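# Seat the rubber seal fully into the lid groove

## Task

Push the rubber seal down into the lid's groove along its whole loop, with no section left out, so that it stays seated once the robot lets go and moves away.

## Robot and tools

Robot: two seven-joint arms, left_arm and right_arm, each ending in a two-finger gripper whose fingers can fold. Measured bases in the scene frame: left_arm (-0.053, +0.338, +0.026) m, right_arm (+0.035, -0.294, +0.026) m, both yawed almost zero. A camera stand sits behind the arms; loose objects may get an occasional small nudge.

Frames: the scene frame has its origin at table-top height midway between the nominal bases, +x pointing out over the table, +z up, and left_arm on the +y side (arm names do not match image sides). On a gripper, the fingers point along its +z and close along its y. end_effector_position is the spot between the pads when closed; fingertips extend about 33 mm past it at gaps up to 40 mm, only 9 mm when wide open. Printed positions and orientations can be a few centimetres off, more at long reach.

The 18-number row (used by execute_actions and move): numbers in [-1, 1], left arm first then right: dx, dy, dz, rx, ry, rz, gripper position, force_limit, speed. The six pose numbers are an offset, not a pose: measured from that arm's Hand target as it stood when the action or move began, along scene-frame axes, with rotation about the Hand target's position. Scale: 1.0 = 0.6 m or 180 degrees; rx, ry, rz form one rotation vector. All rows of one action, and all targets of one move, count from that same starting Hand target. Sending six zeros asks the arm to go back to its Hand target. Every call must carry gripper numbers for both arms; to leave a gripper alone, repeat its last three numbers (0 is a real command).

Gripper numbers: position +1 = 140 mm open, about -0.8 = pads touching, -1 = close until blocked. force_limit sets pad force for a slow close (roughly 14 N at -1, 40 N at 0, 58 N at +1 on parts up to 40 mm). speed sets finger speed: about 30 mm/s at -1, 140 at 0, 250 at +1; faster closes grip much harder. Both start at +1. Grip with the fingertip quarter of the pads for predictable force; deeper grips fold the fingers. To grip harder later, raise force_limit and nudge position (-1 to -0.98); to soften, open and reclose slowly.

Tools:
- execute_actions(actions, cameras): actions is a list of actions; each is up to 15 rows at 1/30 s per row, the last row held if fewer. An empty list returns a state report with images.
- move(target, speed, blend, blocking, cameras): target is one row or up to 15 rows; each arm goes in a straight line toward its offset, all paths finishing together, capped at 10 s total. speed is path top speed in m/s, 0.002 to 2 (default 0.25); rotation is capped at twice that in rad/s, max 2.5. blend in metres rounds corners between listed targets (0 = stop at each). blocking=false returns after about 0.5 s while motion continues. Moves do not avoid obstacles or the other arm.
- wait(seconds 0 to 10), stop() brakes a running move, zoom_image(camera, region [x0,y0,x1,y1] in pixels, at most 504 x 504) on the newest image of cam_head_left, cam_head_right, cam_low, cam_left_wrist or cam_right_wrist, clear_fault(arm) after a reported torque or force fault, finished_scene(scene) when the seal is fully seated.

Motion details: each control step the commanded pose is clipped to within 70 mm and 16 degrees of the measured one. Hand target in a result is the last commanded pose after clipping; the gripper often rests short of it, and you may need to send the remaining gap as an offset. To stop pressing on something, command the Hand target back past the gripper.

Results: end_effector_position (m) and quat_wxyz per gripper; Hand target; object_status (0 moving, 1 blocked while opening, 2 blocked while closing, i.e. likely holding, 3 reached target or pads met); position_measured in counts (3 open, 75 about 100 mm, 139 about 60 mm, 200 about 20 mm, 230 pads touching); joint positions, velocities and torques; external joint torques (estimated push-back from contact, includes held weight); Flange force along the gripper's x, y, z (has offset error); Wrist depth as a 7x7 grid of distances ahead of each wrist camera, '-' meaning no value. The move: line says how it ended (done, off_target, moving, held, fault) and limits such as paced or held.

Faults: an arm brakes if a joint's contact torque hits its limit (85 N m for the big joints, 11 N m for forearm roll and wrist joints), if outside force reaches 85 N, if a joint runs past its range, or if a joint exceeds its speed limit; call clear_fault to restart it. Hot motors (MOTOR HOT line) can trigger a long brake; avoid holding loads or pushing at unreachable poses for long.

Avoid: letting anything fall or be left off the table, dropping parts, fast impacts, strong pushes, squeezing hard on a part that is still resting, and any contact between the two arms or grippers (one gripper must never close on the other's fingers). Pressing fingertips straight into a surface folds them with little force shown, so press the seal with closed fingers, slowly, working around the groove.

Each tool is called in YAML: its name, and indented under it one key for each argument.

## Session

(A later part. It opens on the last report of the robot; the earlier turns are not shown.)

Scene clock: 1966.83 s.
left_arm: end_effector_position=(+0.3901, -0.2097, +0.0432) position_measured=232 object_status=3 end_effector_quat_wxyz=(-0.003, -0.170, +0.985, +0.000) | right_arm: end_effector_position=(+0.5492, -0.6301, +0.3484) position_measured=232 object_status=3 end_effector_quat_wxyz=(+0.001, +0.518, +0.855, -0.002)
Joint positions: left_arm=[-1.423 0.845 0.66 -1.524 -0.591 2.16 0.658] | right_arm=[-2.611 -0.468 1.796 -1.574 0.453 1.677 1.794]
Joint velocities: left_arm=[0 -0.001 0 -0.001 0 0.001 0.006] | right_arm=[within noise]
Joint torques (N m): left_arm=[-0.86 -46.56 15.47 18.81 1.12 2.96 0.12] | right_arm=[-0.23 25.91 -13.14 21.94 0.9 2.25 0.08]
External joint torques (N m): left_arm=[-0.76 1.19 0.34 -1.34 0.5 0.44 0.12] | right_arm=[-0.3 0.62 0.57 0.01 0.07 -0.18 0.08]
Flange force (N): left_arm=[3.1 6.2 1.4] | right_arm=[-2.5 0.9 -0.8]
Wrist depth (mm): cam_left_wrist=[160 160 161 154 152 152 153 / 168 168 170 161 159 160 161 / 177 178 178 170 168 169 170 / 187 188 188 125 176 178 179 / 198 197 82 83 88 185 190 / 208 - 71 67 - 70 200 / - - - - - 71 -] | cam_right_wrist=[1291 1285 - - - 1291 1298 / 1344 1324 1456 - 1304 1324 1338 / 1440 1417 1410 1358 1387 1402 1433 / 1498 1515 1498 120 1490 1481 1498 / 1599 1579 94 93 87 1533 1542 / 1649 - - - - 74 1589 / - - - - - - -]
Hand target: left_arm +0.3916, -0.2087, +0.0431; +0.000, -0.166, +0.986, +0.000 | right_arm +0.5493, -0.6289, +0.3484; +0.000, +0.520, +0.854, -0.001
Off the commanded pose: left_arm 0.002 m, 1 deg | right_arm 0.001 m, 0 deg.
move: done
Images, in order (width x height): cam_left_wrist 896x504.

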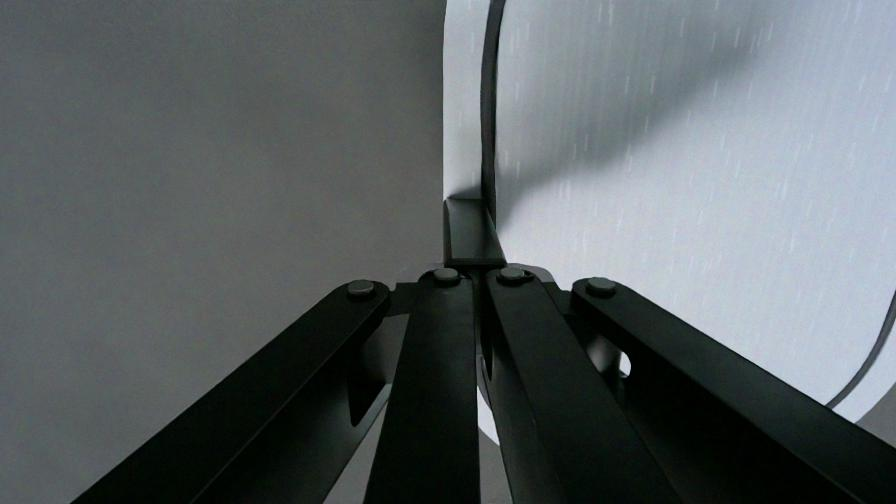

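move:
  target:
    - [-0.0012,0.0035,0,0,0,0,-1,-1,-0.5,0,0,0,0,0,0,-1,-1,-0.5]
    - [-0.0012,0.0035,0.0133,0,0,0,-1,-1,-0.5,0,0,0,0,0,0,-1,-1,-0.5]
    - [-0.005,0.0145,0.0133,0,0,0,-1,-1,-0.5,0,0,0,0,0,0,-1,-1,-0.5]
  speed: [0.02,0.05,0.05]
  blend: [0,0.002,0]
  cameras: ["cam_left_wrist"]

zoom_image:
  camera: "cam_left_wrist"
  region: [340, 0, 600, 210]

Scene clock: 1980.63 s.
left_arm: end_effector_position=(+0.3873, -0.2001, +0.0500) position_measured=232 object_status=3 end_effector_quat_wxyz=(-0.003, -0.170, +0.985, +0.001) | right_arm: end_effector_position=(+0.5492, -0.6301, +0.3484) position_measured=232 object_status=3 end_effector_quat_wxyz=(+0.001, +0.518, +0.855, -0.002)
Joint positions: left_arm=[-1.439 0.811 0.673 -1.571 -0.584 2.168 0.666] | right_arm=[-2.611 -0.468 1.796 -1.574 0.453 1.677 1.794]
Joint velocities: left_arm=[-0.002 0 0 -0.002 0.001 0.003 0.003] | right_arm=[within noise]
Joint torques (N m): left_arm=[-1.03 -46.04 15.5 19.39 1.1 2.83 0.09] | right_arm=[-0.21 25.91 -13.12 21.95 0.88 2.24 0.12]
External joint torques (N m): left_arm=[-1.26 0.52 0.26 -0.68 0.48 0.31 0.09] | right_arm=[-0.25 0.55 0.65 -0.01 0.06 -0.21 0.12]
Flange force (N): left_arm=[3.4 4.8 0.0] | right_arm=[-2.6 1.1 -0.8]
Wrist depth (mm): cam_left_wrist=[167 167 167 159 158 158 159 / 174 175 176 167 166 167 168 / 183 184 185 174 175 176 177 / 193 195 195 125 183 186 187 / 205 206 82 83 88 193 199 / 217 - 71 67 - 70 220 / - - - - - 71 -] | cam_right_wrist=[1324 1311 436 - 462 1279 1273 / 1365 1373 1365 - 1351 1338 1358 / 1440 1448 1425 1324 1402 1433 1417 / 1498 1473 1473 120 1481 1473 1473 / 1608 1589 94 93 87 1533 1551 / 1659 - - - - 74 1589 / - - - - - - -]
Hand target: left_arm +0.3886, -0.2000, +0.0511; +0.000, -0.166, +0.986, +0.000 | right_arm +0.5493, -0.6289, +0.3484; +0.000, +0.520, +0.854, -0.001
Off the commanded pose: left_arm 0.002 m, 1 deg | right_arm 0.001 m, 0 deg.
move: done
Images, in order (width x height): cam_left_wrist 896x504.

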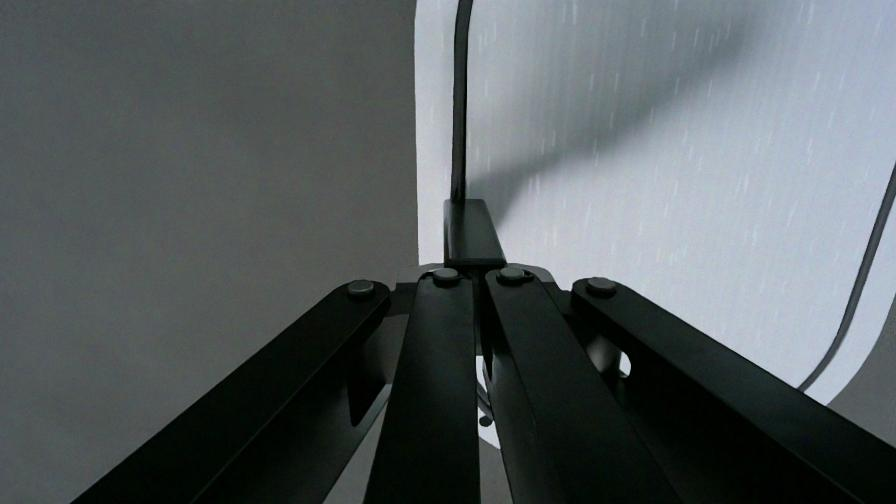

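Scaled by 1.938 from the camera's 896x504 image, which has a finer 1280x720 frame.

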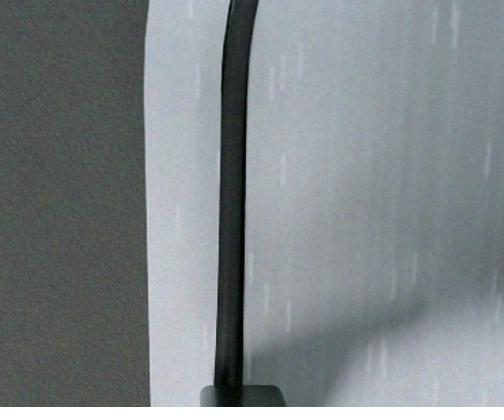

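move:
  target:
    - [0.0015,-0.0043,-0.01,0,0,0,-1,-1,-0.5,0,0,0,0,0,0,-1,-1,-0.5]
    - [0.0015,-0.0043,-0.0218,0,0,0,-1,-1,-0.5,0,0,0,0,0,0,-1,-1,-0.5]
  speed: [0.04,0.03]
  blend: [0.001,0]
  cameras: ["cam_left_wrist"]

zoom_image:
  camera: "cam_left_wrist"
  region: [340, 0, 600, 210]

Scene clock: 1987.40 s.
left_arm: end_effector_position=(+0.3902, -0.2072, +0.0469) position_measured=232 object_status=3 end_effector_quat_wxyz=(+0.002, -0.167, +0.986, -0.005) | right_arm: end_effector_position=(+0.5492, -0.6301, +0.3484) position_measured=232 object_status=3 end_effector_quat_wxyz=(+0.001, +0.518, +0.855, -0.002)
Joint positions: left_arm=[-1.433 0.824 0.664 -1.556 -0.588 2.184 0.669] | right_arm=[-2.611 -0.468 1.796 -1.574 0.453 1.677 1.794]
Joint velocities: left_arm=[0 0.001 0 0.001 -0.001 0.003 0] | right_arm=[within noise]
Joint torques (N m): left_arm=[0.8 -40.29 13.44 17.19 0.44 2.59 0.11] | right_arm=[-0.19 25.93 -13.17 21.93 0.89 2.26 0.07]
External joint torques (N m): left_arm=[0.94 6.63 -1.5 -2.92 -0.17 0.06 0.11] | right_arm=[-0.24 0.54 0.61 -0.05 0.06 -0.19 0.07]
Flange force (N): left_arm=[-3.3 -4.5 12.1] | right_arm=[-2.3 0.9 -0.6]
Wrist depth (mm): cam_left_wrist=[164 164 165 157 154 154 155 / 173 173 173 165 162 163 163 / 182 182 183 173 171 171 172 / 192 193 192 125 179 181 181 / 204 202 82 83 88 188 193 / 218 - 71 67 - 70 203 / - - - - - 71 -] | cam_right_wrist=[1291 1267 - - - 1285 1291 / 1380 1351 1317 - 1373 1324 1331 / 1456 1417 1440 1507 1433 1425 1417 / 1481 1515 1498 120 1473 1473 1498 / 1599 1570 94 93 87 1533 1579 / 1649 - - - - 74 1599 / - - - - - - -]
Hand target: left_arm +0.3895, -0.2026, +0.0380; +0.000, -0.166, +0.986, +0.000 | right_arm +0.5493, -0.6289, +0.3484; +0.000, +0.520, +0.854, -0.001
Off the commanded pose: left_arm 0.010 m, 1 deg | right_arm 0.001 m, 0 deg.
move: off_target (left_arm)
Images, in order (width x height): cam_left_wrist 896x504.

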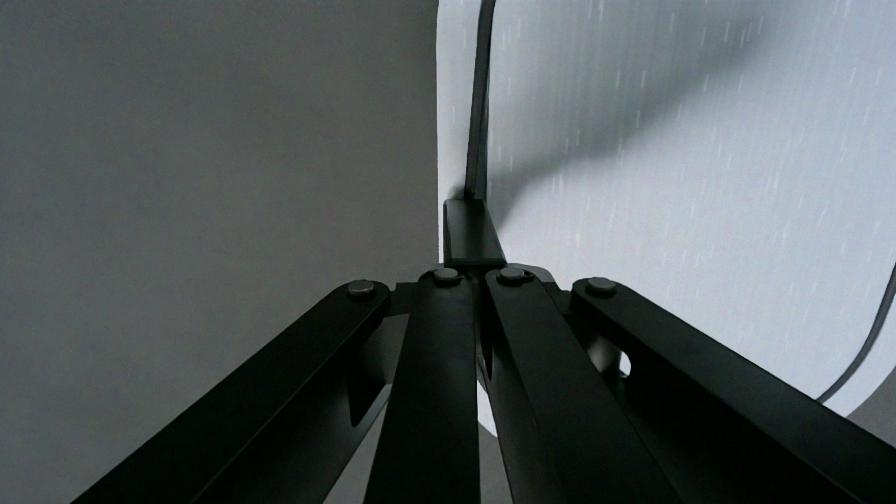

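Scaled by 1.938 from the camera's 896x504 image, which has a finer 1280x720 frame.

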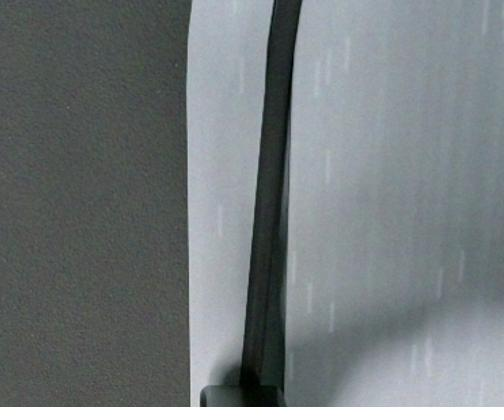

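move:
  target:
    - [0,0,0.0083,0,0,0,-1,-1,-0.5,0,0,0,0,0,0,-1,-1,-0.5]
    - [-0.0032,0.0093,0.0083,0,0,0,-1,-1,-0.5,0,0,0,0,0,0,-1,-1,-0.5]
  speed: [0.03,0.02]
  cameras: ["cam_left_wrist"]

zoom_image:
  camera: "cam_left_wrist"
  region: [340, 0, 600, 210]

Scene clock: 1998.70 s.
left_arm: end_effector_position=(+0.3882, -0.2002, +0.0468) position_measured=232 object_status=3 end_effector_quat_wxyz=(-0.001, -0.170, +0.985, -0.004) | right_arm: end_effector_position=(+0.5492, -0.6301, +0.3484) position_measured=232 object_status=3 end_effector_quat_wxyz=(+0.001, +0.518, +0.855, -0.002)
Joint positions: left_arm=[-1.437 0.808 0.666 -1.583 -0.588 2.19 0.673] | right_arm=[-2.611 -0.468 1.796 -1.574 0.453 1.677 1.794]
Joint velocities: left_arm=[-0.001 -0.001 0 -0.003 0 0.002 0.004] | right_arm=[within noise]
Joint torques (N m): left_arm=[-0.79 -42.79 14.37 17.27 1.15 2.56 0.04] | right_arm=[-0.23 25.89 -13.11 21.96 0.89 2.25 0.14]
External joint torques (N m): left_arm=[-0.88 3.62 -0.65 -2.77 0.54 0.03 0.04] | right_arm=[-0.27 0.55 0.66 0 0.07 -0.2 0.14]
Flange force (N): left_arm=[3.1 5.2 5.1] | right_arm=[-2.8 1.2 -0.8]
Wrist depth (mm): cam_left_wrist=[164 165 165 156 155 155 155 / 173 173 173 164 163 163 163 / 182 182 182 171 171 172 172 / 192 192 193 125 179 182 182 / 204 202 82 83 88 188 193 / 216 - 71 67 - 70 204 / - - - - - 71 -] | cam_right_wrist=[1317 1285 - - - 1279 1279 / 1380 1351 1402 - 1304 1324 1331 / 1448 1433 1425 1561 1473 1410 1402 / 1498 1524 1507 120 1490 1498 1498 / 1589 1561 94 96 87 1515 1589 / 1670 - - - - 74 1618 / - - - - - - -]
Hand target: left_arm +0.3876, -0.1970, +0.0430; +0.000, -0.166, +0.986, +0.000 | right_arm +0.5493, -0.6289, +0.3484; +0.000, +0.520, +0.854, -0.001
Off the commanded pose: left_arm 0.005 m, 1 deg | right_arm 0.001 m, 0 deg.
move: off_target (left_arm)
Images, in order (width x height): cam_left_wrist 896x504.

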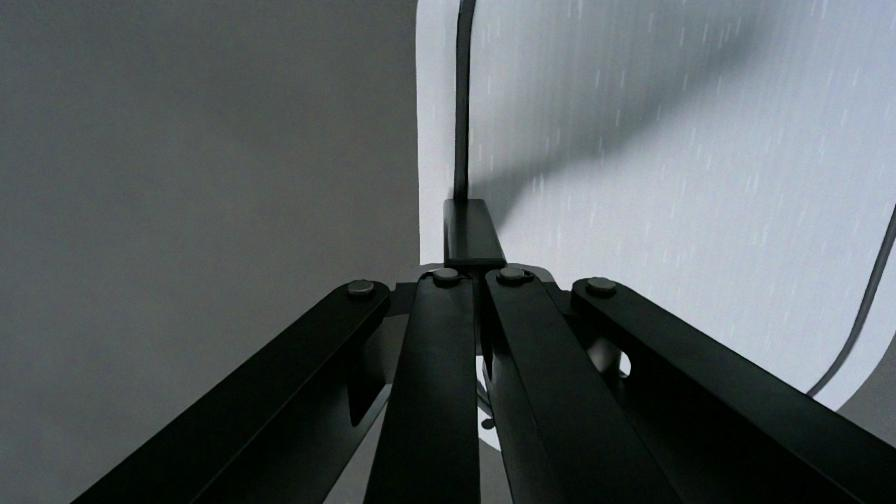

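Scaled by 1.938 from the camera's 896x504 image, which has a finer 1280x720 frame.

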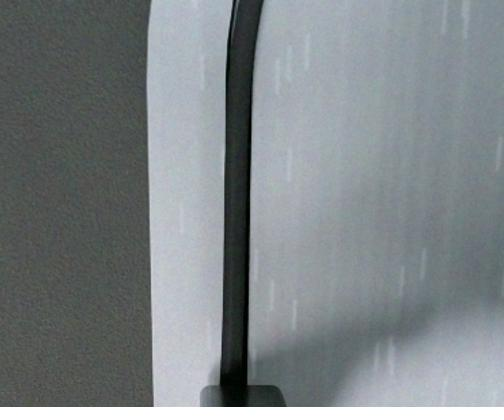

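move:
  target:
    - [-0.001,0.0075,-0.01,0,0,0,-1,-1,-0.5,0,0,0,0,0,0,-1,-1,-0.5]
  speed: [0.02]
  cameras: ["cam_left_wrist"]

zoom_image:
  camera: "cam_left_wrist"
  region: [340, 0, 600, 210]

Scene clock: 2004.10 s.
left_arm: end_effector_position=(+0.3877, -0.1967, +0.0439) position_measured=232 object_status=3 end_effector_quat_wxyz=(+0.001, -0.168, +0.986, -0.004) | right_arm: end_effector_position=(+0.5492, -0.6301, +0.3484) position_measured=232 object_status=3 end_effector_quat_wxyz=(+0.001, +0.518, +0.855, -0.002)
Joint positions: left_arm=[-1.44 0.803 0.665 -1.602 -0.588 2.206 0.682] | right_arm=[-2.611 -0.468 1.796 -1.574 0.453 1.677 1.794]
Joint velocities: left_arm=[0 0 -0.001 -0.002 0 0.001 0.004] | right_arm=[within noise]
Joint torques (N m): left_arm=[0.42 -40.94 14.15 17.19 0.9 2.81 0.12] | right_arm=[-0.23 25.88 -13.14 21.93 0.89 2.25 0.12]
External joint torques (N m): left_arm=[0.45 5 -0.7 -2.71 0.29 0.29 0.12] | right_arm=[-0.39 0.66 0.5 -0.01 0.07 -0.18 0.12]
Flange force (N): left_arm=[-0.9 0.2 8.7] | right_arm=[-2.6 0.8 -0.9]
Wrist depth (mm): cam_left_wrist=[162 162 162 151 152 152 152 / 170 170 170 159 160 160 160 / 179 179 180 167 168 168 169 / 189 189 190 125 176 178 179 / 200 199 82 83 88 184 190 / 211 - 71 67 - 70 201 / - - - - - 71 -] | cam_right_wrist=[1291 1279 - - - 1267 1260 / 1365 1358 1490 - 1304 1351 1331 / 1417 1440 1417 1417 1433 1395 1410 / 1498 1515 1498 120 1498 1481 1481 / 1570 1589 94 93 87 1542 1561 / 1691 - - - - 74 1579 / - - - - - - -]
Hand target: left_arm +0.3870, -0.1925, +0.0370; +0.000, -0.166, +0.986, +0.000 | right_arm +0.5493, -0.6289, +0.3484; +0.000, +0.520, +0.854, -0.001
Off the commanded pose: left_arm 0.008 m, 1 deg | right_arm 0.001 m, 0 deg.
move: off_target (left_arm)
Images, in order (width x height): cam_left_wrist 896x504.

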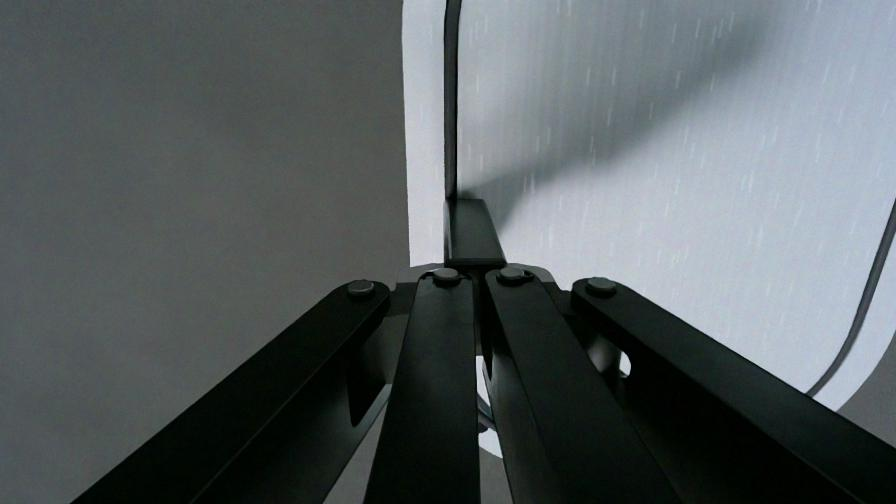

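Scaled by 1.938 from the camera's 896x504 image, which has a finer 1280x720 frame.

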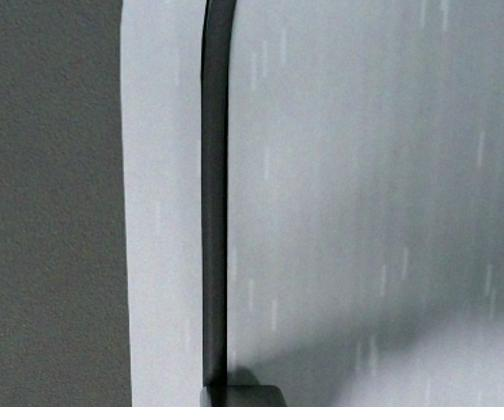

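move:
  target:
    - [0.0008,-0.0083,0.0217,0,0,0,-1,-1,-0.5,0,0,0,0,0,0,-1,-1,-0.5]
    - [0.0057,-0.016,0.0217,0,0,0,-1,-1,-0.5,0,0,0,0,0,0,-1,-1,-0.5]
    - [0.003,-0.0087,0,0,0,0,-1,-1,-0.5,0,0,0,0,0,0,-1,-1,-0.5]
  speed: [0.05,0.05,0.04]
  blend: [0.002,0,0]
  cameras: ["cam_left_wrist"]

zoom_image:
  camera: "cam_left_wrist"
  region: [340, 0, 600, 210]

Scene clock: 2015.70 s.
left_arm: end_effector_position=(+0.3895, -0.2005, +0.0439) position_measured=232 object_status=3 end_effector_quat_wxyz=(+0.001, -0.167, +0.986, -0.002) | right_arm: end_effector_position=(+0.5492, -0.6301, +0.3484) position_measured=232 object_status=3 end_effector_quat_wxyz=(+0.001, +0.518, +0.855, -0.002)
Joint positions: left_arm=[-1.436 0.818 0.666 -1.575 -0.588 2.19 0.677] | right_arm=[-2.611 -0.468 1.796 -1.574 0.453 1.677 1.794]
Joint torques (N m): left_arm=[0.2 -40.97 13.38 16.94 0.14 3.37 0.12] | right_arm=[-0.22 25.89 -13.14 21.97 0.89 2.24 0.11]
External joint torques (N m): left_arm=[0.29 5.46 -1.58 -2.99 -0.47 0.86 0.12] | right_arm=[-0.38 0.63 0.51 0.03 0.05 -0.19 0.11]
Flange force (N): left_arm=[-0.3 1.2 11.5] | right_arm=[-2.8 1.0 -1.0]
Wrist depth (mm): cam_left_wrist=[161 162 162 153 152 153 153 / 169 169 170 161 160 160 161 / 178 179 179 169 169 169 169 / 189 189 189 137 176 179 179 / 199 198 82 83 88 186 190 / 210 - 71 67 - 70 200 / - - - - - 71 -] | cam_right_wrist=[1304 1260 - - - 1273 1285 / 1373 1365 1373 - 478 1351 1338 / 1433 1440 1410 1365 1387 1410 1395 / 1507 1507 1515 120 1481 1473 1481 / 1599 1608 94 93 87 98 1551 / 1691 - - - - 74 1579 / - - - - - - -]
Hand target: left_arm +0.3888, -0.1977, +0.0370; +0.000, -0.166, +0.986, +0.000 | right_arm +0.5493, -0.6289, +0.3484; +0.000, +0.520, +0.854, -0.001
Off the commanded pose: left_arm 0.007 m, 0 deg | right_arm 0.001 m, 0 deg.
move: off_target (left_arm)
Images, in order (width x height): cam_left_wrist 896x504.

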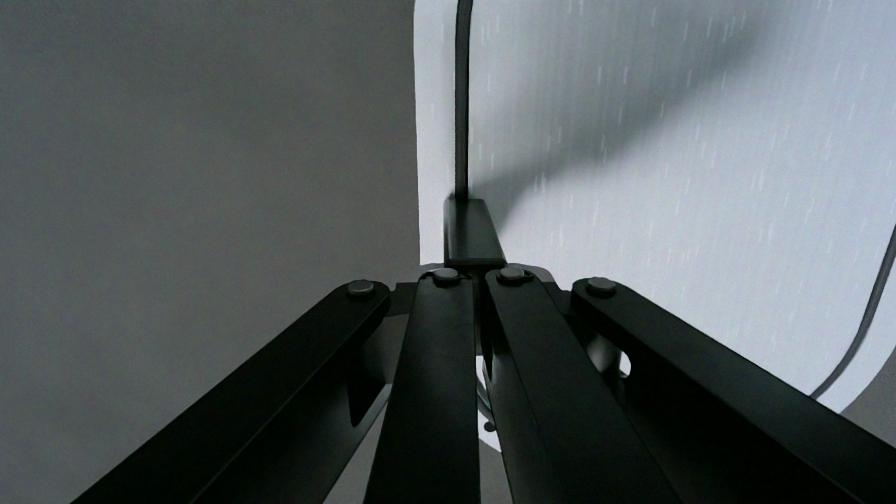

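Scaled by 1.938 from the camera's 896x504 image, which has a finer 1280x720 frame.

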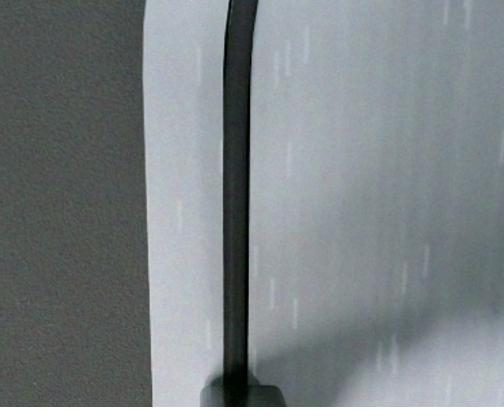

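move:
  target:
    - [0.0013,-0.0033,0.0225,0,0,0,-1,-1,-0.5,0,0,0,0,0,0,-1,-1,-0.5]
    - [-0.0322,-0.018,0.0225,0,0,0,-1,-1,-0.5,0,0,0,0,0,0,-1,-1,-0.5]
    - [-0.0342,-0.013,0.0008,0,0,0,-1,-1,-0.5,0,0,0,0,0,0,-1,-1,-0.5]
  speed: [0.05,0.08,0.04]
  blend: [0.003,0.002,0]
  cameras: ["cam_left_wrist"]

zoom_image:
  camera: "cam_left_wrist"
  region: [340, 0, 600, 210]

Scene clock: 2026.47 s.
left_arm: end_effector_position=(+0.3684, -0.2076, +0.0439) position_measured=232 object_status=3 end_effector_quat_wxyz=(-0.001, -0.163, +0.987, -0.001) | right_arm: end_effector_position=(+0.5492, -0.6301, +0.3484) position_measured=232 object_status=3 end_effector_quat_wxyz=(+0.001, +0.518, +0.855, -0.002)
Joint positions: left_arm=[-1.481 0.801 0.674 -1.61 -0.591 2.2 0.662] | right_arm=[-2.611 -0.468 1.796 -1.574 0.453 1.677 1.794]
Joint torques (N m): left_arm=[0.06 -39.98 14.1 17.01 0.09 3.65 -0.25] | right_arm=[-0.22 25.89 -13.11 21.92 0.9 2.23 0.11]
External joint torques (N m): left_arm=[0.15 5.9 -0.93 -2.94 -0.51 1.12 -0.25] | right_arm=[-0.03 0.46 0.81 0.07 0.09 -0.2 0.11]
Flange force (N): left_arm=[0.1 0.4 11.9] | right_arm=[-2.4 1.4 -0.8]
Wrist depth (mm): cam_left_wrist=[161 161 162 153 152 153 153 / 169 170 170 159 160 161 161 / 178 179 179 168 169 169 170 / 188 189 189 125 176 179 179 / 200 198 82 83 88 186 190 / 209 - 71 67 - 70 201 / - - - - - 71 -] | cam_right_wrist=[1298 1331 - - - 1291 1285 / 1380 1365 1338 478 1324 1351 1338 / 1417 1402 1433 1395 1425 1387 1433 / 1507 1490 1498 120 1490 1533 1473 / 1608 1599 94 93 87 1498 1702 / 1649 - - - - 74 1589 / - - - - - - -]
Hand target: left_arm +0.3682, -0.2055, +0.0375; +0.000, -0.166, +0.986, +0.000 | right_arm +0.5493, -0.6289, +0.3484; +0.000, +0.520, +0.854, -0.001
Off the commanded pose: left_arm 0.007 m, 0 deg | right_arm 0.001 m, 0 deg.
move: off_target (left_arm)
Images, in order (width x height): cam_left_wrist 896x504.

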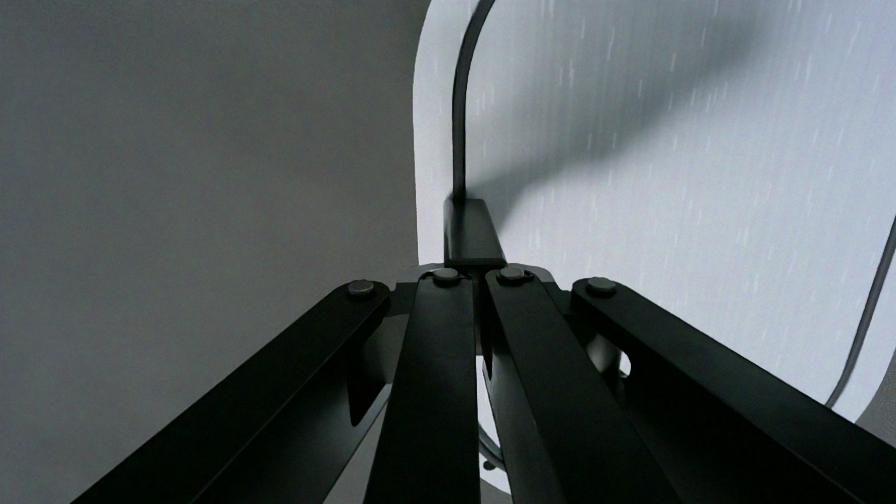

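Scaled by 1.938 from the camera's 896x504 image, which has a finer 1280x720 frame.

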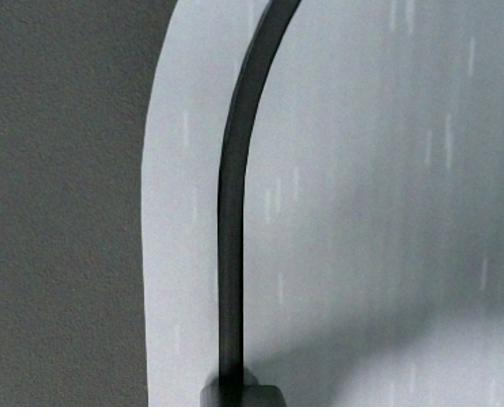

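move:
  target:
    - [0.0012,-0.0017,0.0217,0,0,0,-1,-1,-0.5,0,0,0,0,0,0,-1,-1,-0.5]
    - [-0.032,-0.0188,0.0217,0,0,0,-1,-1,-0.5,0,0,0,0,0,0,-1,-1,-0.5]
    - [-0.0335,-0.0152,0,0,0,0,-1,-1,-0.5,0,0,0,0,0,0,-1,-1,-0.5]
  speed: [0.05,0.08,0.04]
  blend: [0.003,0.002,0]
  cameras: ["cam_left_wrist"]

zoom_image:
  camera: "cam_left_wrist"
  region: [340, 0, 600, 210]

Scene clock: 2036.77 s.
left_arm: end_effector_position=(+0.3484, -0.2158, +0.0438) position_measured=232 object_status=3 end_effector_quat_wxyz=(+0.000, -0.162, +0.987, +0.000) | right_arm: end_effector_position=(+0.5492, -0.6301, +0.3484) position_measured=232 object_status=3 end_effector_quat_wxyz=(+0.001, +0.518, +0.855, -0.002)
Joint positions: left_arm=[-1.527 0.791 0.685 -1.634 -0.595 2.207 0.639] | right_arm=[-2.611 -0.468 1.796 -1.574 0.453 1.677 1.794]
Joint torques (N m): left_arm=[-0.74 -39.21 12.89 17.76 -0.35 3.81 -0.34] | right_arm=[-0.2 25.89 -13.13 21.94 0.89 2.25 0.11]
External joint torques (N m): left_arm=[-0.66 5.88 -2.17 -1.98 -0.95 1.3 -0.34] | right_arm=[-0.06 0.39 0.82 -0.01 0.07 -0.21 0.11]
Flange force (N): left_arm=[0.2 -3.7 13.4] | right_arm=[-2.4 1.4 -0.6]
Wrist depth (mm): cam_left_wrist=[160 161 162 159 152 153 153 / 168 169 170 160 160 161 161 / 178 178 179 168 168 169 170 / 188 188 189 125 175 179 180 / 199 198 82 83 88 186 191 / 209 - 71 67 - 70 201 / - - - - - 71 -] | cam_right_wrist=[1298 1208 430 - - 1291 1267 / 1365 1365 1311 468 1456 1351 1344 / 1433 1433 1448 494 1402 1410 1410 / 1515 1498 1515 120 1490 1481 1490 / 1599 1618 94 93 87 1542 1570 / 1681 - - - - 74 1608 / - - - - - - -]
Hand target: left_arm +0.3481, -0.2147, +0.0375; +0.000, -0.166, +0.986, +0.000 | right_arm +0.5493, -0.6289, +0.3484; +0.000, +0.520, +0.854, -0.001
Off the commanded pose: left_arm 0.006 m, 1 deg | right_arm 0.001 m, 0 deg.
move: off_target (left_arm)
Images, in order (width x height): cam_left_wrist 896x504.

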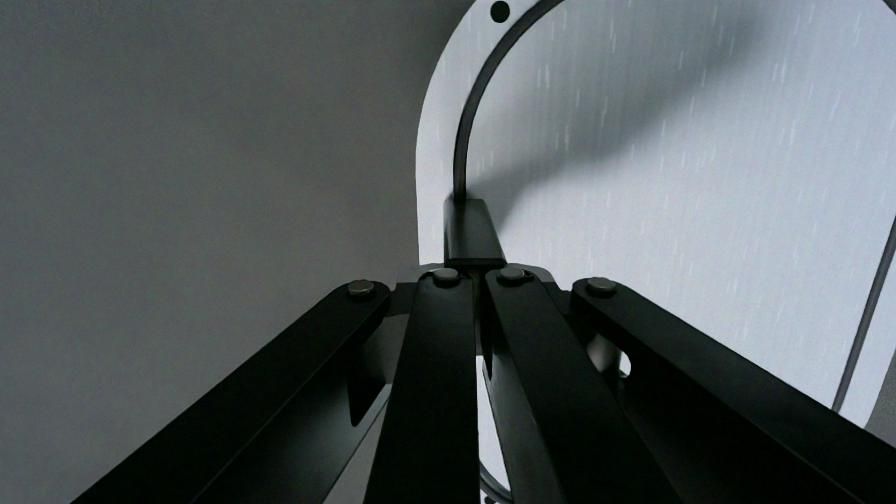

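Scaled by 1.938 from the camera's 896x504 image, which has a finer 1280x720 frame.

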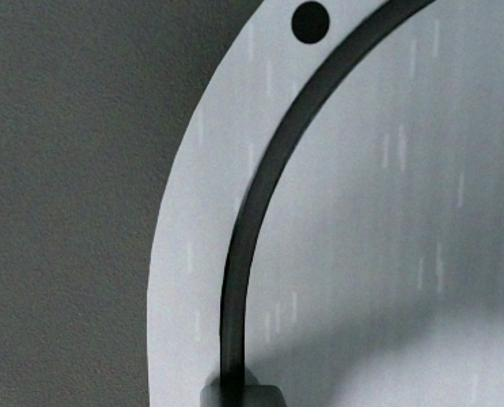

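move:
  target:
    - [0.0008,-0.0017,0.0217,0,0,0,-1,-1,-0.5,0,0,0,0,0,0,-1,-1,-0.5]
    - [-0.0257,-0.0145,0.0217,0,0,0,-1,-1,-0.5,0,0,0,0,0,0,-1,-1,-0.5]
    - [-0.0273,-0.012,0,0,0,0,-1,-1,-0.5,0,0,0,0,0,0,-1,-1,-0.5]
    - [-0.0257,-0.0145,0.0217,0,0,0,-1,-1,-0.5,0,0,0,0,0,0,-1,-1,-0.5]
    - [-0.0538,-0.0227,0.0217,0,0,-0.0556,-1,-1,-0.5,0,0,0,0,0,0,-1,-1,-0.5]
    - [-0.0555,-0.0202,0,0,0,-0.0556,-1,-1,-0.5,0,0,0,0,0,0,-1,-1,-0.5]
  speed: [0.06,0.08,0.04,0.06,0.08,0.04]
  blend: [0.003,0.002,0,0.003,0.002,0]
  cameras: ["cam_left_wrist"]

zoom_image:
  camera: "cam_left_wrist"
  region: [340, 0, 600, 210]

Scene clock: 2054.23 s.
left_arm: end_effector_position=(+0.3145, -0.2298, +0.0440) position_measured=232 object_status=3 end_effector_quat_wxyz=(+0.000, -0.081, +0.997, -0.002) | right_arm: end_effector_position=(+0.5492, -0.6301, +0.3484) position_measured=232 object_status=3 end_effector_quat_wxyz=(+0.001, +0.518, +0.855, -0.002)
Joint positions: left_arm=[-1.566 0.752 0.652 -1.68 -0.56 2.241 0.738] | right_arm=[-2.611 -0.468 1.796 -1.574 0.453 1.677 1.794]
Joint velocities: left_arm=[0.001 0.001 0.001 -0.001 -0.001 0 0.006] | right_arm=[within noise]
Joint torques (N m): left_arm=[0.45 -39.19 12.57 17.32 0.5 3.47 0.03] | right_arm=[-0.24 25.91 -13.1 21.97 0.89 2.25 0.12]
External joint torques (N m): left_arm=[0.17 5.4 -1.72 -2.55 -0.1 0.95 0.03] | right_arm=[-0.13 0.48 0.79 0.06 0.08 -0.19 0.13]
Flange force (N): left_arm=[-0.8 -1.0 11.8] | right_arm=[-2.8 1.4 -0.8]
Wrist depth (mm): cam_left_wrist=[161 161 162 162 154 152 153 / 169 169 170 167 160 160 161 / 178 179 179 168 168 169 169 / 188 189 189 125 176 179 179 / 200 198 82 83 88 185 190 / 210 - 71 67 - 70 200 / - - - - - 71 -] | cam_right_wrist=[1291 1465 - - - 1273 1291 / 1358 1358 472 - 1351 1358 1324 / 1456 1433 1433 1338 1402 1417 1417 / 1507 1515 1481 120 1448 1515 1473 / 1570 1589 94 93 87 1542 1570 / 1670 - - - - 74 1579 / - - - - - - -]
Hand target: left_arm +0.3148, -0.2268, +0.0375; +0.000, -0.080, +0.997, +0.000 | right_arm +0.5493, -0.6289, +0.3484; +0.000, +0.520, +0.854, -0.001
Off the commanded pose: left_arm 0.007 m, 0 deg | right_arm 0.001 m, 0 deg.
move: off_target (left_arm)
Images, in order (width x height): cam_left_wrist 896x504.

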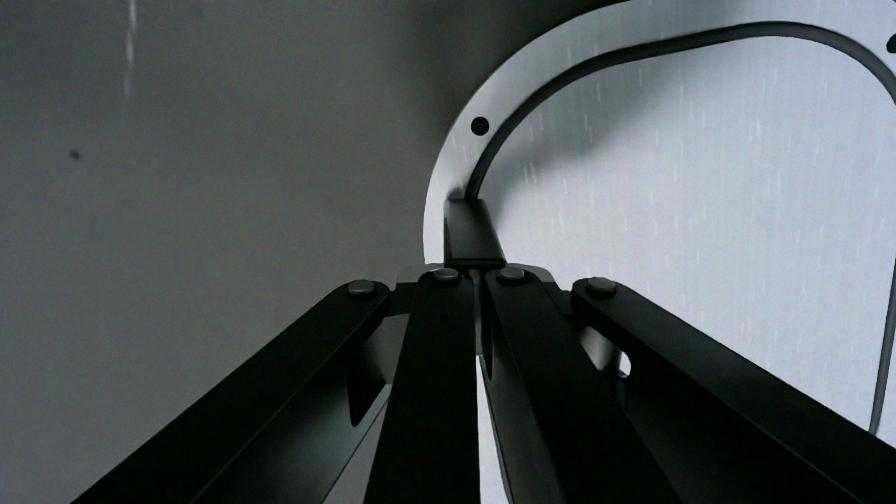

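Scaled by 1.938 from the camera's 896x504 image, which has a finer 1280x720 frame.

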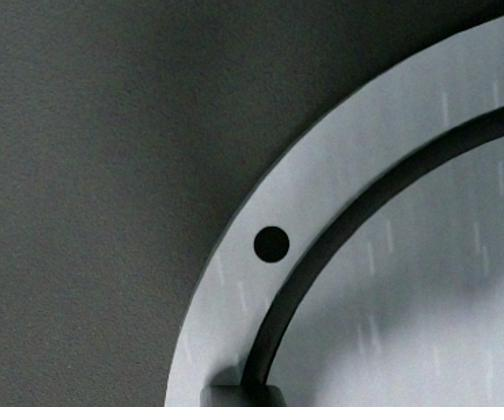

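move:
  target:
    - [0.0,-0.003,0.0217,0,0,0,-1,-1,-0.5,0,0,0,0,0,0,-1,-1,-0.5]
    - [-0.0315,-0.0045,0.0217,0,0,-0.0889,-1,-1,-0.5,0,0,0,0,0,0,-1,-1,-0.5]
    - [-0.0322,-0.0003,0,0,0,-0.0889,-1,-1,-0.5,0,0,0,0,0,0,-1,-1,-0.5]
    - [-0.0315,-0.0045,0.0217,0,0,-0.0889,-1,-1,-0.5,0,0,0,0,0,0,-1,-1,-0.5]
    - [-0.0543,0.001,0.0217,0,0,-0.1667,-1,-1,-0.5,0,0,0,0,0,0,-1,-1,-0.5]
    - [-0.055,0.0052,0,0,0,-0.1667,-1,-1,-0.5,0,0,0,0,0,0,-1,-1,-0.5]
  speed: [0.06,0.08,0.04,0.06,0.08,0.04]
  blend: [0.003,0.002,0,0.003,0.002,0]
  cameras: ["cam_left_wrist"]

zoom_image:
  camera: "cam_left_wrist"
  region: [340, 0, 600, 210]

Scene clock: 2076.00 s.
left_arm: end_effector_position=(+0.2824, -0.2271, +0.0448) position_measured=232 object_status=3 end_effector_quat_wxyz=(+0.001, +0.179, +0.984, -0.003) | right_arm: end_effector_position=(+0.5492, -0.6301, +0.3484) position_measured=232 object_status=3 end_effector_quat_wxyz=(+0.001, +0.518, +0.855, -0.002)
Joint positions: left_arm=[-1.517 0.645 0.52 -1.784 -0.424 2.323 1.156] | right_arm=[-2.611 -0.468 1.796 -1.574 0.453 1.677 1.794]
Joint velocities: left_arm=[-0.001 0 -0.001 -0.001 0.001 0.001 0.007] | right_arm=[within noise]
Joint torques (N m): left_arm=[0.07 -37.9 8.89 17.69 0.48 3.39 0.18] | right_arm=[-0.22 25.93 -13.13 21.98 0.9 2.25 0.09]
External joint torques (N m): left_arm=[0.2 6.05 -1.41 -2.89 -0.09 0.9 0.18] | right_arm=[-0.31 0.61 0.59 0.01 0.07 -0.2 0.09]
Flange force (N): left_arm=[-1.7 -0.6 13.2] | right_arm=[-2.7 1.0 -0.9]
Wrist depth (mm): cam_left_wrist=[161 161 162 162 154 152 153 / 169 169 170 167 159 160 161 / 178 179 179 170 168 169 169 / 188 189 189 137 176 179 179 / 200 198 82 83 88 185 190 / 210 - 71 67 - 70 200 / - - - - - 71 -] | cam_right_wrist=[1311 1410 447 - - 1285 1273 / 1358 1338 1533 - 1373 1351 1344 / 1440 1433 1440 1481 1456 1433 1417 / 1498 1498 1533 120 1456 1490 1498 / 1570 1579 94 93 87 1561 1589 / 1681 - - - - 74 1599 / - - - - - - -]
Hand target: left_arm +0.2818, -0.2237, +0.0375; +0.000, +0.181, +0.983, +0.000 | right_arm +0.5493, -0.6289, +0.3484; +0.000, +0.520, +0.854, -0.001
Off the commanded pose: left_arm 0.008 m, 0 deg | right_arm 0.001 m, 0 deg.
move: off_target (left_arm)
Images, in order (width x height): cam_left_wrist 896x504.

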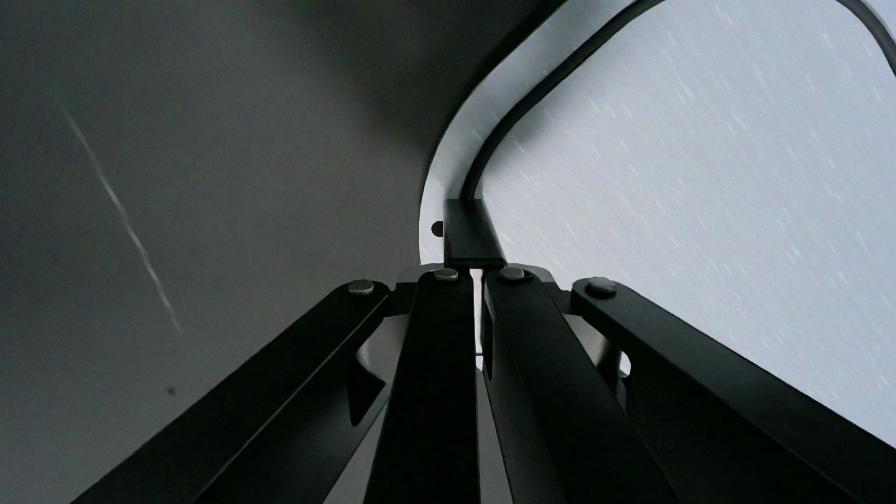

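Scaled by 1.938 from the camera's 896x504 image, which has a finer 1280x720 frame.

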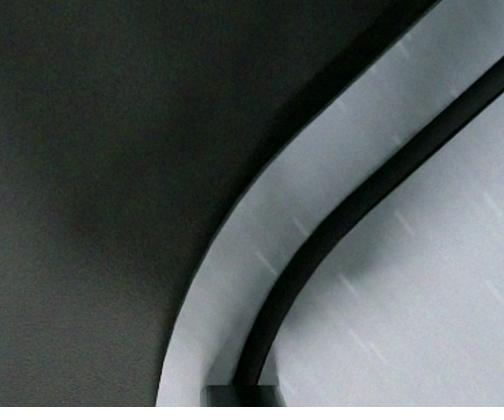

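move:
  target:
    - [0.0,-0.003,0.0217,0,0,0,-1,-1,-0.5,0,0,0,0,0,0,-1,-1,-0.5]
    - [-0.0227,0.0065,0.0217,0,0,-0.0833,-1,-1,-0.5,0,0,0,0,0,0,-1,-1,-0.5]
    - [-0.0243,0.0115,-0.0008,0,0,-0.0833,-1,-1,-0.5,0,0,0,0,0,0,-1,-1,-0.5]
    - [-0.0227,0.0065,0.0217,0,0,-0.0833,-1,-1,-0.5,0,0,0,0,0,0,-1,-1,-0.5]
    - [-0.0423,0.0222,0.0217,0,0,-0.15,-1,-1,-0.5,0,0,0,0,0,0,-1,-1,-0.5]
    - [-0.044,0.0272,-0.0008,0,0,-0.15,-1,-1,-0.5,0,0,0,0,0,0,-1,-1,-0.5]
  speed: [0.06,0.08,0.04,0.06,0.08,0.04]
  blend: [0.003,0.002,0,0.003,0.002,0]
  cameras: ["cam_left_wrist"]

zoom_image:
  camera: "cam_left_wrist"
  region: [340, 0, 600, 210]

Scene clock: 2098.57 s.
left_arm: end_effector_position=(+0.2565, -0.2116, +0.0455) position_measured=232 object_status=3 end_effector_quat_wxyz=(+0.003, +0.403, +0.915, -0.004) | right_arm: end_effector_position=(+0.5492, -0.6301, +0.3484) position_measured=232 object_status=3 end_effector_quat_wxyz=(+0.001, +0.518, +0.855, -0.002)
Joint positions: left_arm=[-1.446 0.539 0.394 -1.911 -0.3 2.402 1.537] | right_arm=[-2.611 -0.468 1.796 -1.574 0.453 1.677 1.794]
Joint velocities: left_arm=[0.001 0 -0.001 -0.001 0 0.001 0.007] | right_arm=[within noise]
Joint torques (N m): left_arm=[0.07 -35.54 5.84 17.32 0.47 3.29 0.25] | right_arm=[-0.21 25.91 -13.18 21.93 0.89 2.25 0.1]
External joint torques (N m): left_arm=[0.07 7.06 -1.18 -3.3 -0.09 0.81 0.25] | right_arm=[-0.35 0.71 0.48 -0.02 0.06 -0.2 0.1]
Flange force (N): left_arm=[-2.7 0.0 15.5] | right_arm=[-2.1 0.6 -0.9]
Wrist depth (mm): cam_left_wrist=[161 161 162 161 151 152 153 / 169 169 170 167 159 160 161 / 178 178 179 170 168 169 169 / 188 189 189 125 176 179 179 / 200 199 82 83 88 185 191 / 209 - 71 67 - 70 201 / - - - - - 71 -] | cam_right_wrist=[1304 1387 - 452 - 1273 1285 / 1351 1344 1373 478 1373 1351 1331 / 1425 1425 1448 494 1417 1387 1417 / 1515 1524 1498 120 1515 1456 1490 / 1599 1542 93 93 87 98 1579 / 1691 - - - - 74 1599 / - - - - - - -]
Hand target: left_arm +0.2554, -0.2073, +0.0370; +0.000, +0.406, +0.914, +0.000 | right_arm +0.5493, -0.6289, +0.3484; +0.000, +0.520, +0.854, -0.001
Off the commanded pose: left_arm 0.010 m, 1 deg | right_arm 0.001 m, 0 deg.
move: off_target (left_arm)
Images, in order (width x height): cam_left_wrist 896x504.

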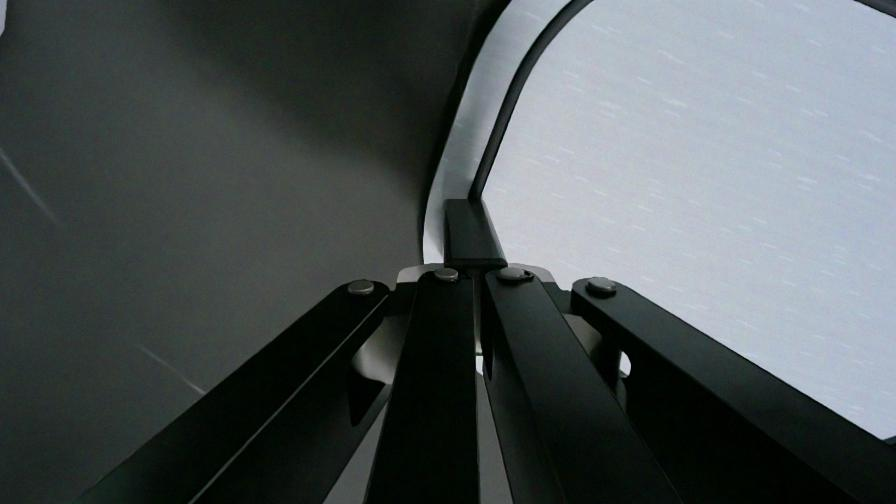

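Scaled by 1.938 from the camera's 896x504 image, which has a finer 1280x720 frame.

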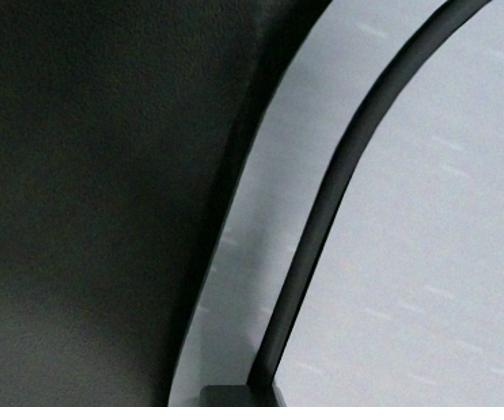

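move:
  target:
    - [0.0,-0.002,0.025,0,0,0,-1,-1,-0.5,0,0,0,0,0,0,-1,-1,-0.5]
    - [0.0223,0.02,0.025,0,0,0,-1,-1,-0.5,0,0,0,0,0,0,-1,-1,-0.5]
    - [0.0223,0.02,0.0058,0,0,0,-1,-1,-0.5,0,0,0,0,0,0,-1,-1,-0.5]
  speed: [0.06,0.08,0.04]
  blend: [0.003,0.002,0]

Scene clock: 2105.13 s.
left_arm: end_effector_position=(+0.2696, -0.1958, +0.0447) position_measured=232 object_status=3 end_effector_quat_wxyz=(+0.000, +0.403, +0.915, +0.000) | right_arm: end_effector_position=(+0.5492, -0.6301, +0.3484) position_measured=232 object_status=3 end_effector_quat_wxyz=(+0.001, +0.518, +0.855, -0.002)
Joint positions: left_arm=[-1.422 0.528 0.397 -1.93 -0.293 2.402 1.563] | right_arm=[-2.611 -0.468 1.796 -1.574 0.453 1.677 1.794]
Joint velocities: left_arm=[0 0.001 -0.001 0.001 -0.001 0 0.007] | right_arm=[within noise]
Joint torques (N m): left_arm=[-0.34 -37.53 5.68 19.1 0.24 3.42 0.12] | right_arm=[-0.24 25.94 -13.13 21.93 0.91 2.24 0.12]
External joint torques (N m): left_arm=[-0.28 4.66 -1.21 -1.45 -0.31 0.95 0.12] | right_arm=[-0.19 0.49 0.72 -0.01 0.08 -0.21 0.12]
Flange force (N): left_arm=[-4.1 -1.0 11.4] | right_arm=[-2.7 1.2 -0.7]
Wrist depth (mm): cam_left_wrist=[160 161 162 154 152 152 153 / 168 168 170 158 159 160 161 / 177 178 178 166 168 168 170 / 186 187 187 138 176 178 179 / 198 197 82 83 88 185 190 / 208 - 71 67 - 70 200 / - - - - - 71 -] | cam_right_wrist=[1304 1311 - - - 1279 1285 / 1373 1365 1267 - 1344 1344 1338 / 1425 1433 1425 1417 1410 1410 1410 / 1498 1507 1524 120 1448 1481 1481 / 1579 1579 88 93 87 1533 1579 / 1670 - - - - 74 1570 / - - - - - - -]
Hand target: left_arm +0.2688, -0.1953, +0.0405; +0.000, +0.406, +0.914, +0.000 | right_arm +0.5493, -0.6289, +0.3484; +0.000, +0.520, +0.854, -0.001
Off the commanded pose: left_arm 0.004 m, 0 deg | right_arm 0.001 m, 0 deg.
move: off_target (left_arm)

move:
  target:
    - [0,0,0.0192,0,0,0,-1,-1,-0.5,0,0,0,0,0,0,-1,-1,-0.5]
    - [-0.0337,-0.0028,0.0192,0,0,-0.1083,-1,-1,-0.5,0,0,0,0,0,0,-1,-1,-0.5]
    - [-0.0358,0.003,-0.0058,0,0,-0.1083,-1,-1,-0.5,0,0,0,0,0,0,-1,-1,-0.5]
    - [-0.0337,-0.0028,0.0192,0,0,-0.1083,-1,-1,-0.5,0,0,0,0,0,0,-1,-1,-0.5]
    - [-0.0462,0.0275,0.0192,0,0,-0.1083,-1,-1,-0.5,0,0,0,0,0,0,-1,-1,-0.5]
    - [-0.0483,0.0333,-0.0058,0,0,-0.1083,-1,-1,-0.5,0,0,0,0,0,0,-1,-1,-0.5]
  speed: [0.06,0.08,0.04,0.06,0.08,0.04]
  blend: [0.003,0.002,0,0.003,0.002,0]
  cameras: ["cam_left_wrist"]

zoom_image:
  camera: "cam_left_wrist"
  region: [340, 0, 600, 210]

Scene clock: 2130.87 s.
left_arm: end_effector_position=(+0.2416, -0.1795, +0.0460) position_measured=232 object_status=3 end_effector_quat_wxyz=(+0.004, +0.553, +0.833, -0.002) | right_arm: end_effector_position=(+0.5492, -0.6301, +0.3484) position_measured=232 object_status=3 end_effector_quat_wxyz=(+0.001, +0.518, +0.855, -0.002)
Joint positions: left_arm=[-1.367 0.433 0.301 -2.06 -0.203 2.475 1.828] | right_arm=[-2.611 -0.468 1.796 -1.574 0.453 1.677 1.794]
Joint velocities: left_arm=[0.001 0.001 0.001 0 0 0.004 0.001] | right_arm=[within noise]
Joint torques (N m): left_arm=[-0.15 -32.47 3.62 16.92 -0.04 3.3 0.14] | right_arm=[-0.19 25.89 -13.13 21.96 0.9 2.25 0.12]
External joint torques (N m): left_arm=[0.07 7.8 -0.69 -3.3 -0.57 0.82 0.14] | right_arm=[-0.12 0.44 0.74 0.02 0.07 -0.2 0.12]
Flange force (N): left_arm=[-4.6 1.1 18.2] | right_arm=[-2.5 1.3 -0.7]
Wrist depth (mm): cam_left_wrist=[160 160 162 160 152 153 153 / 169 169 170 162 160 160 161 / 178 178 179 169 169 169 170 / 188 188 188 138 176 180 179 / 199 198 82 83 88 186 191 / 209 - 71 67 - 70 201 / - - - - - 71 -] | cam_right_wrist=[1298 1317 440 - 451 1279 1273 / 1365 1358 1338 - 1387 1331 1358 / 1433 1440 1425 1304 1456 1417 1410 / 1515 1490 1524 120 1481 1490 1481 / 1608 1570 94 93 87 1533 1579 / 1659 - - - - 74 1608 / - - - - - - -]
Hand target: left_arm +0.2398, -0.1754, +0.0370; +0.000, +0.554, +0.832, +0.000 | right_arm +0.5493, -0.6289, +0.3484; +0.000, +0.520, +0.854, -0.001
Off the commanded pose: left_arm 0.010 m, 1 deg | right_arm 0.001 m, 0 deg.
move: off_target (left_arm)
Images, in order (width x height): cam_left_wrist 896x504.

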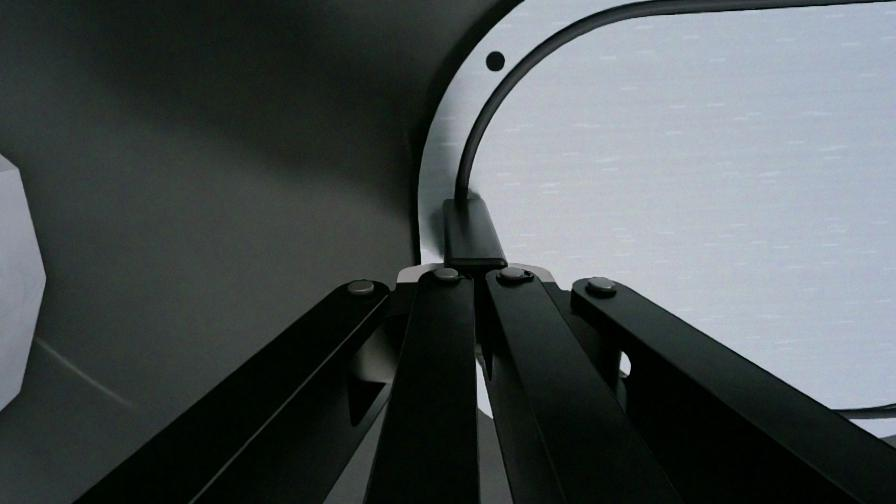

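Scaled by 1.938 from the camera's 896x504 image, which has a finer 1280x720 frame.

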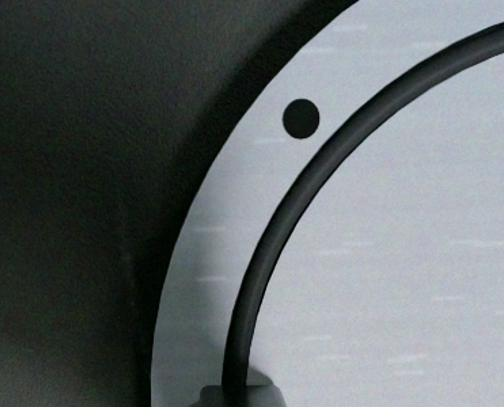

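move:
  target:
    - [0.001,-0.003,0.0258,0,0,0,-1,-1,-0.5,0,0,0,0,0,0,-1,-1,-0.5]
    - [-0.0093,0.0203,0.0258,0,0,-0.025,-1,-1,-0.5,0,0,0,0,0,0,-1,-1,-0.5]
    - [-0.0122,0.0262,0,0,0,-0.025,-1,-1,-0.5,0,0,0,0,0,0,-1,-1,-0.5]
    - [-0.0093,0.0203,0.0258,0,0,-0.025,-1,-1,-0.5,0,0,0,0,0,0,-1,-1,-0.5]
    - [-0.015,0.0468,0.0258,0,0,-0.111,-1,-1,-0.5,0,0,0,0,0,0,-1,-1,-0.5]
    - [-0.0178,0.0527,0,0,0,-0.111,-1,-1,-0.5,0,0,0,0,0,0,-1,-1,-0.5]
  speed: [0.06,0.08,0.04,0.06,0.08,0.04]
  blend: [0.003,0.002,0,0.003,0.002,0]
  cameras: ["cam_left_wrist"]

zoom_image:
  camera: "cam_left_wrist"
  region: [340, 0, 600, 210]

Scene clock: 2149.47 s.
left_arm: end_effector_position=(+0.2309, -0.1485, +0.0463) position_measured=232 object_status=3 end_effector_quat_wxyz=(+0.005, +0.689, +0.725, -0.002) | right_arm: end_effector_position=(+0.5492, -0.6301, +0.3484) position_measured=232 object_status=3 end_effector_quat_wxyz=(+0.001, +0.518, +0.855, -0.002)
Joint positions: left_arm=[-1.275 0.345 0.213 -2.187 -0.127 2.533 2.136] | right_arm=[-2.611 -0.468 1.796 -1.574 0.453 1.677 1.794]
Joint velocities: left_arm=[0.001 0.001 -0.001 0 0 0 0.005] | right_arm=[within noise]
Joint torques (N m): left_arm=[0.01 -29.79 2.11 16.4 0.26 3.51 0.11] | right_arm=[-0.21 25.89 -13.15 21.98 0.89 2.24 0.11]
External joint torques (N m): left_arm=[0 8.05 -0.52 -3.23 -0.25 1.03 0.11] | right_arm=[-0.26 0.58 0.59 0.05 0.06 -0.2 0.11]
Flange force (N): left_arm=[-4.3 2.6 19.8] | right_arm=[-2.6 1.1 -0.9]
Wrist depth (mm): cam_left_wrist=[160 161 162 162 154 153 153 / 168 169 170 167 159 160 161 / 178 178 179 169 168 169 170 / 187 188 189 137 177 179 180 / 199 197 82 83 88 186 191 / 193 - 71 67 - 70 201 / - - - - - 71 -] | cam_right_wrist=[1298 1338 468 - 441 1267 1279 / 1358 1351 1465 - 1304 1331 1351 / 1433 1425 1395 1410 1410 1417 1410 / 1515 1507 1498 120 1498 1481 1465 / 1589 1570 94 93 87 1551 1561 / 1599 - - - - 74 1507 / - - - - - - -]
Hand target: left_arm +0.2292, -0.1437, +0.0370; +0.000, +0.690, +0.723, +0.000 | right_arm +0.5493, -0.6289, +0.3484; +0.000, +0.520, +0.854, -0.001
Off the commanded pose: left_arm 0.011 m, 1 deg | right_arm 0.001 m, 0 deg.
move: off_target (left_arm)
Images, in order (width x height): cam_left_wrist 896x504.

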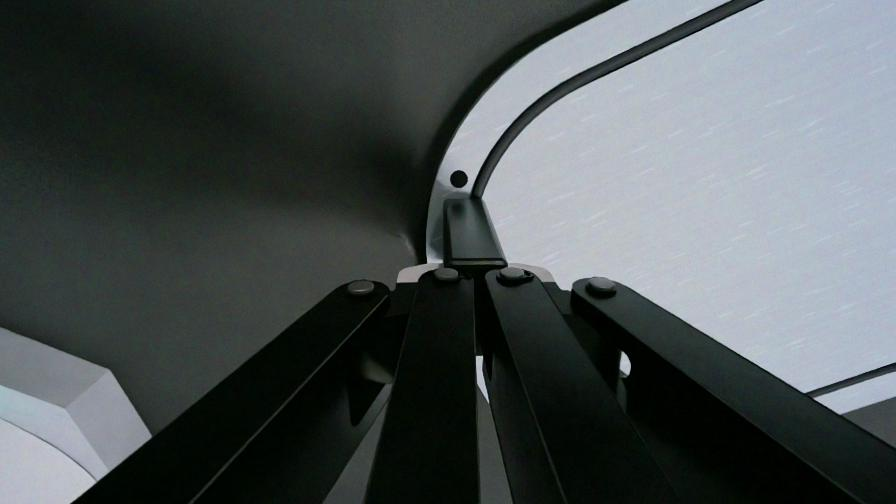

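Scaled by 1.938 from the camera's 896x504 image, which has a finer 1280x720 frame.

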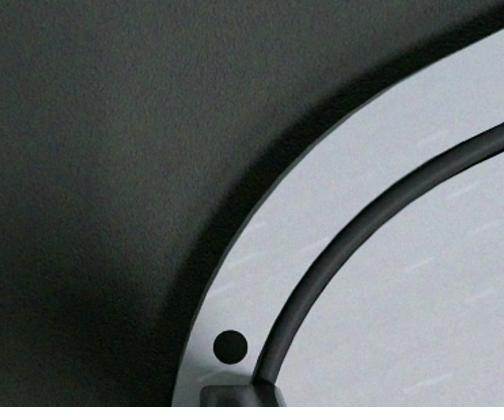

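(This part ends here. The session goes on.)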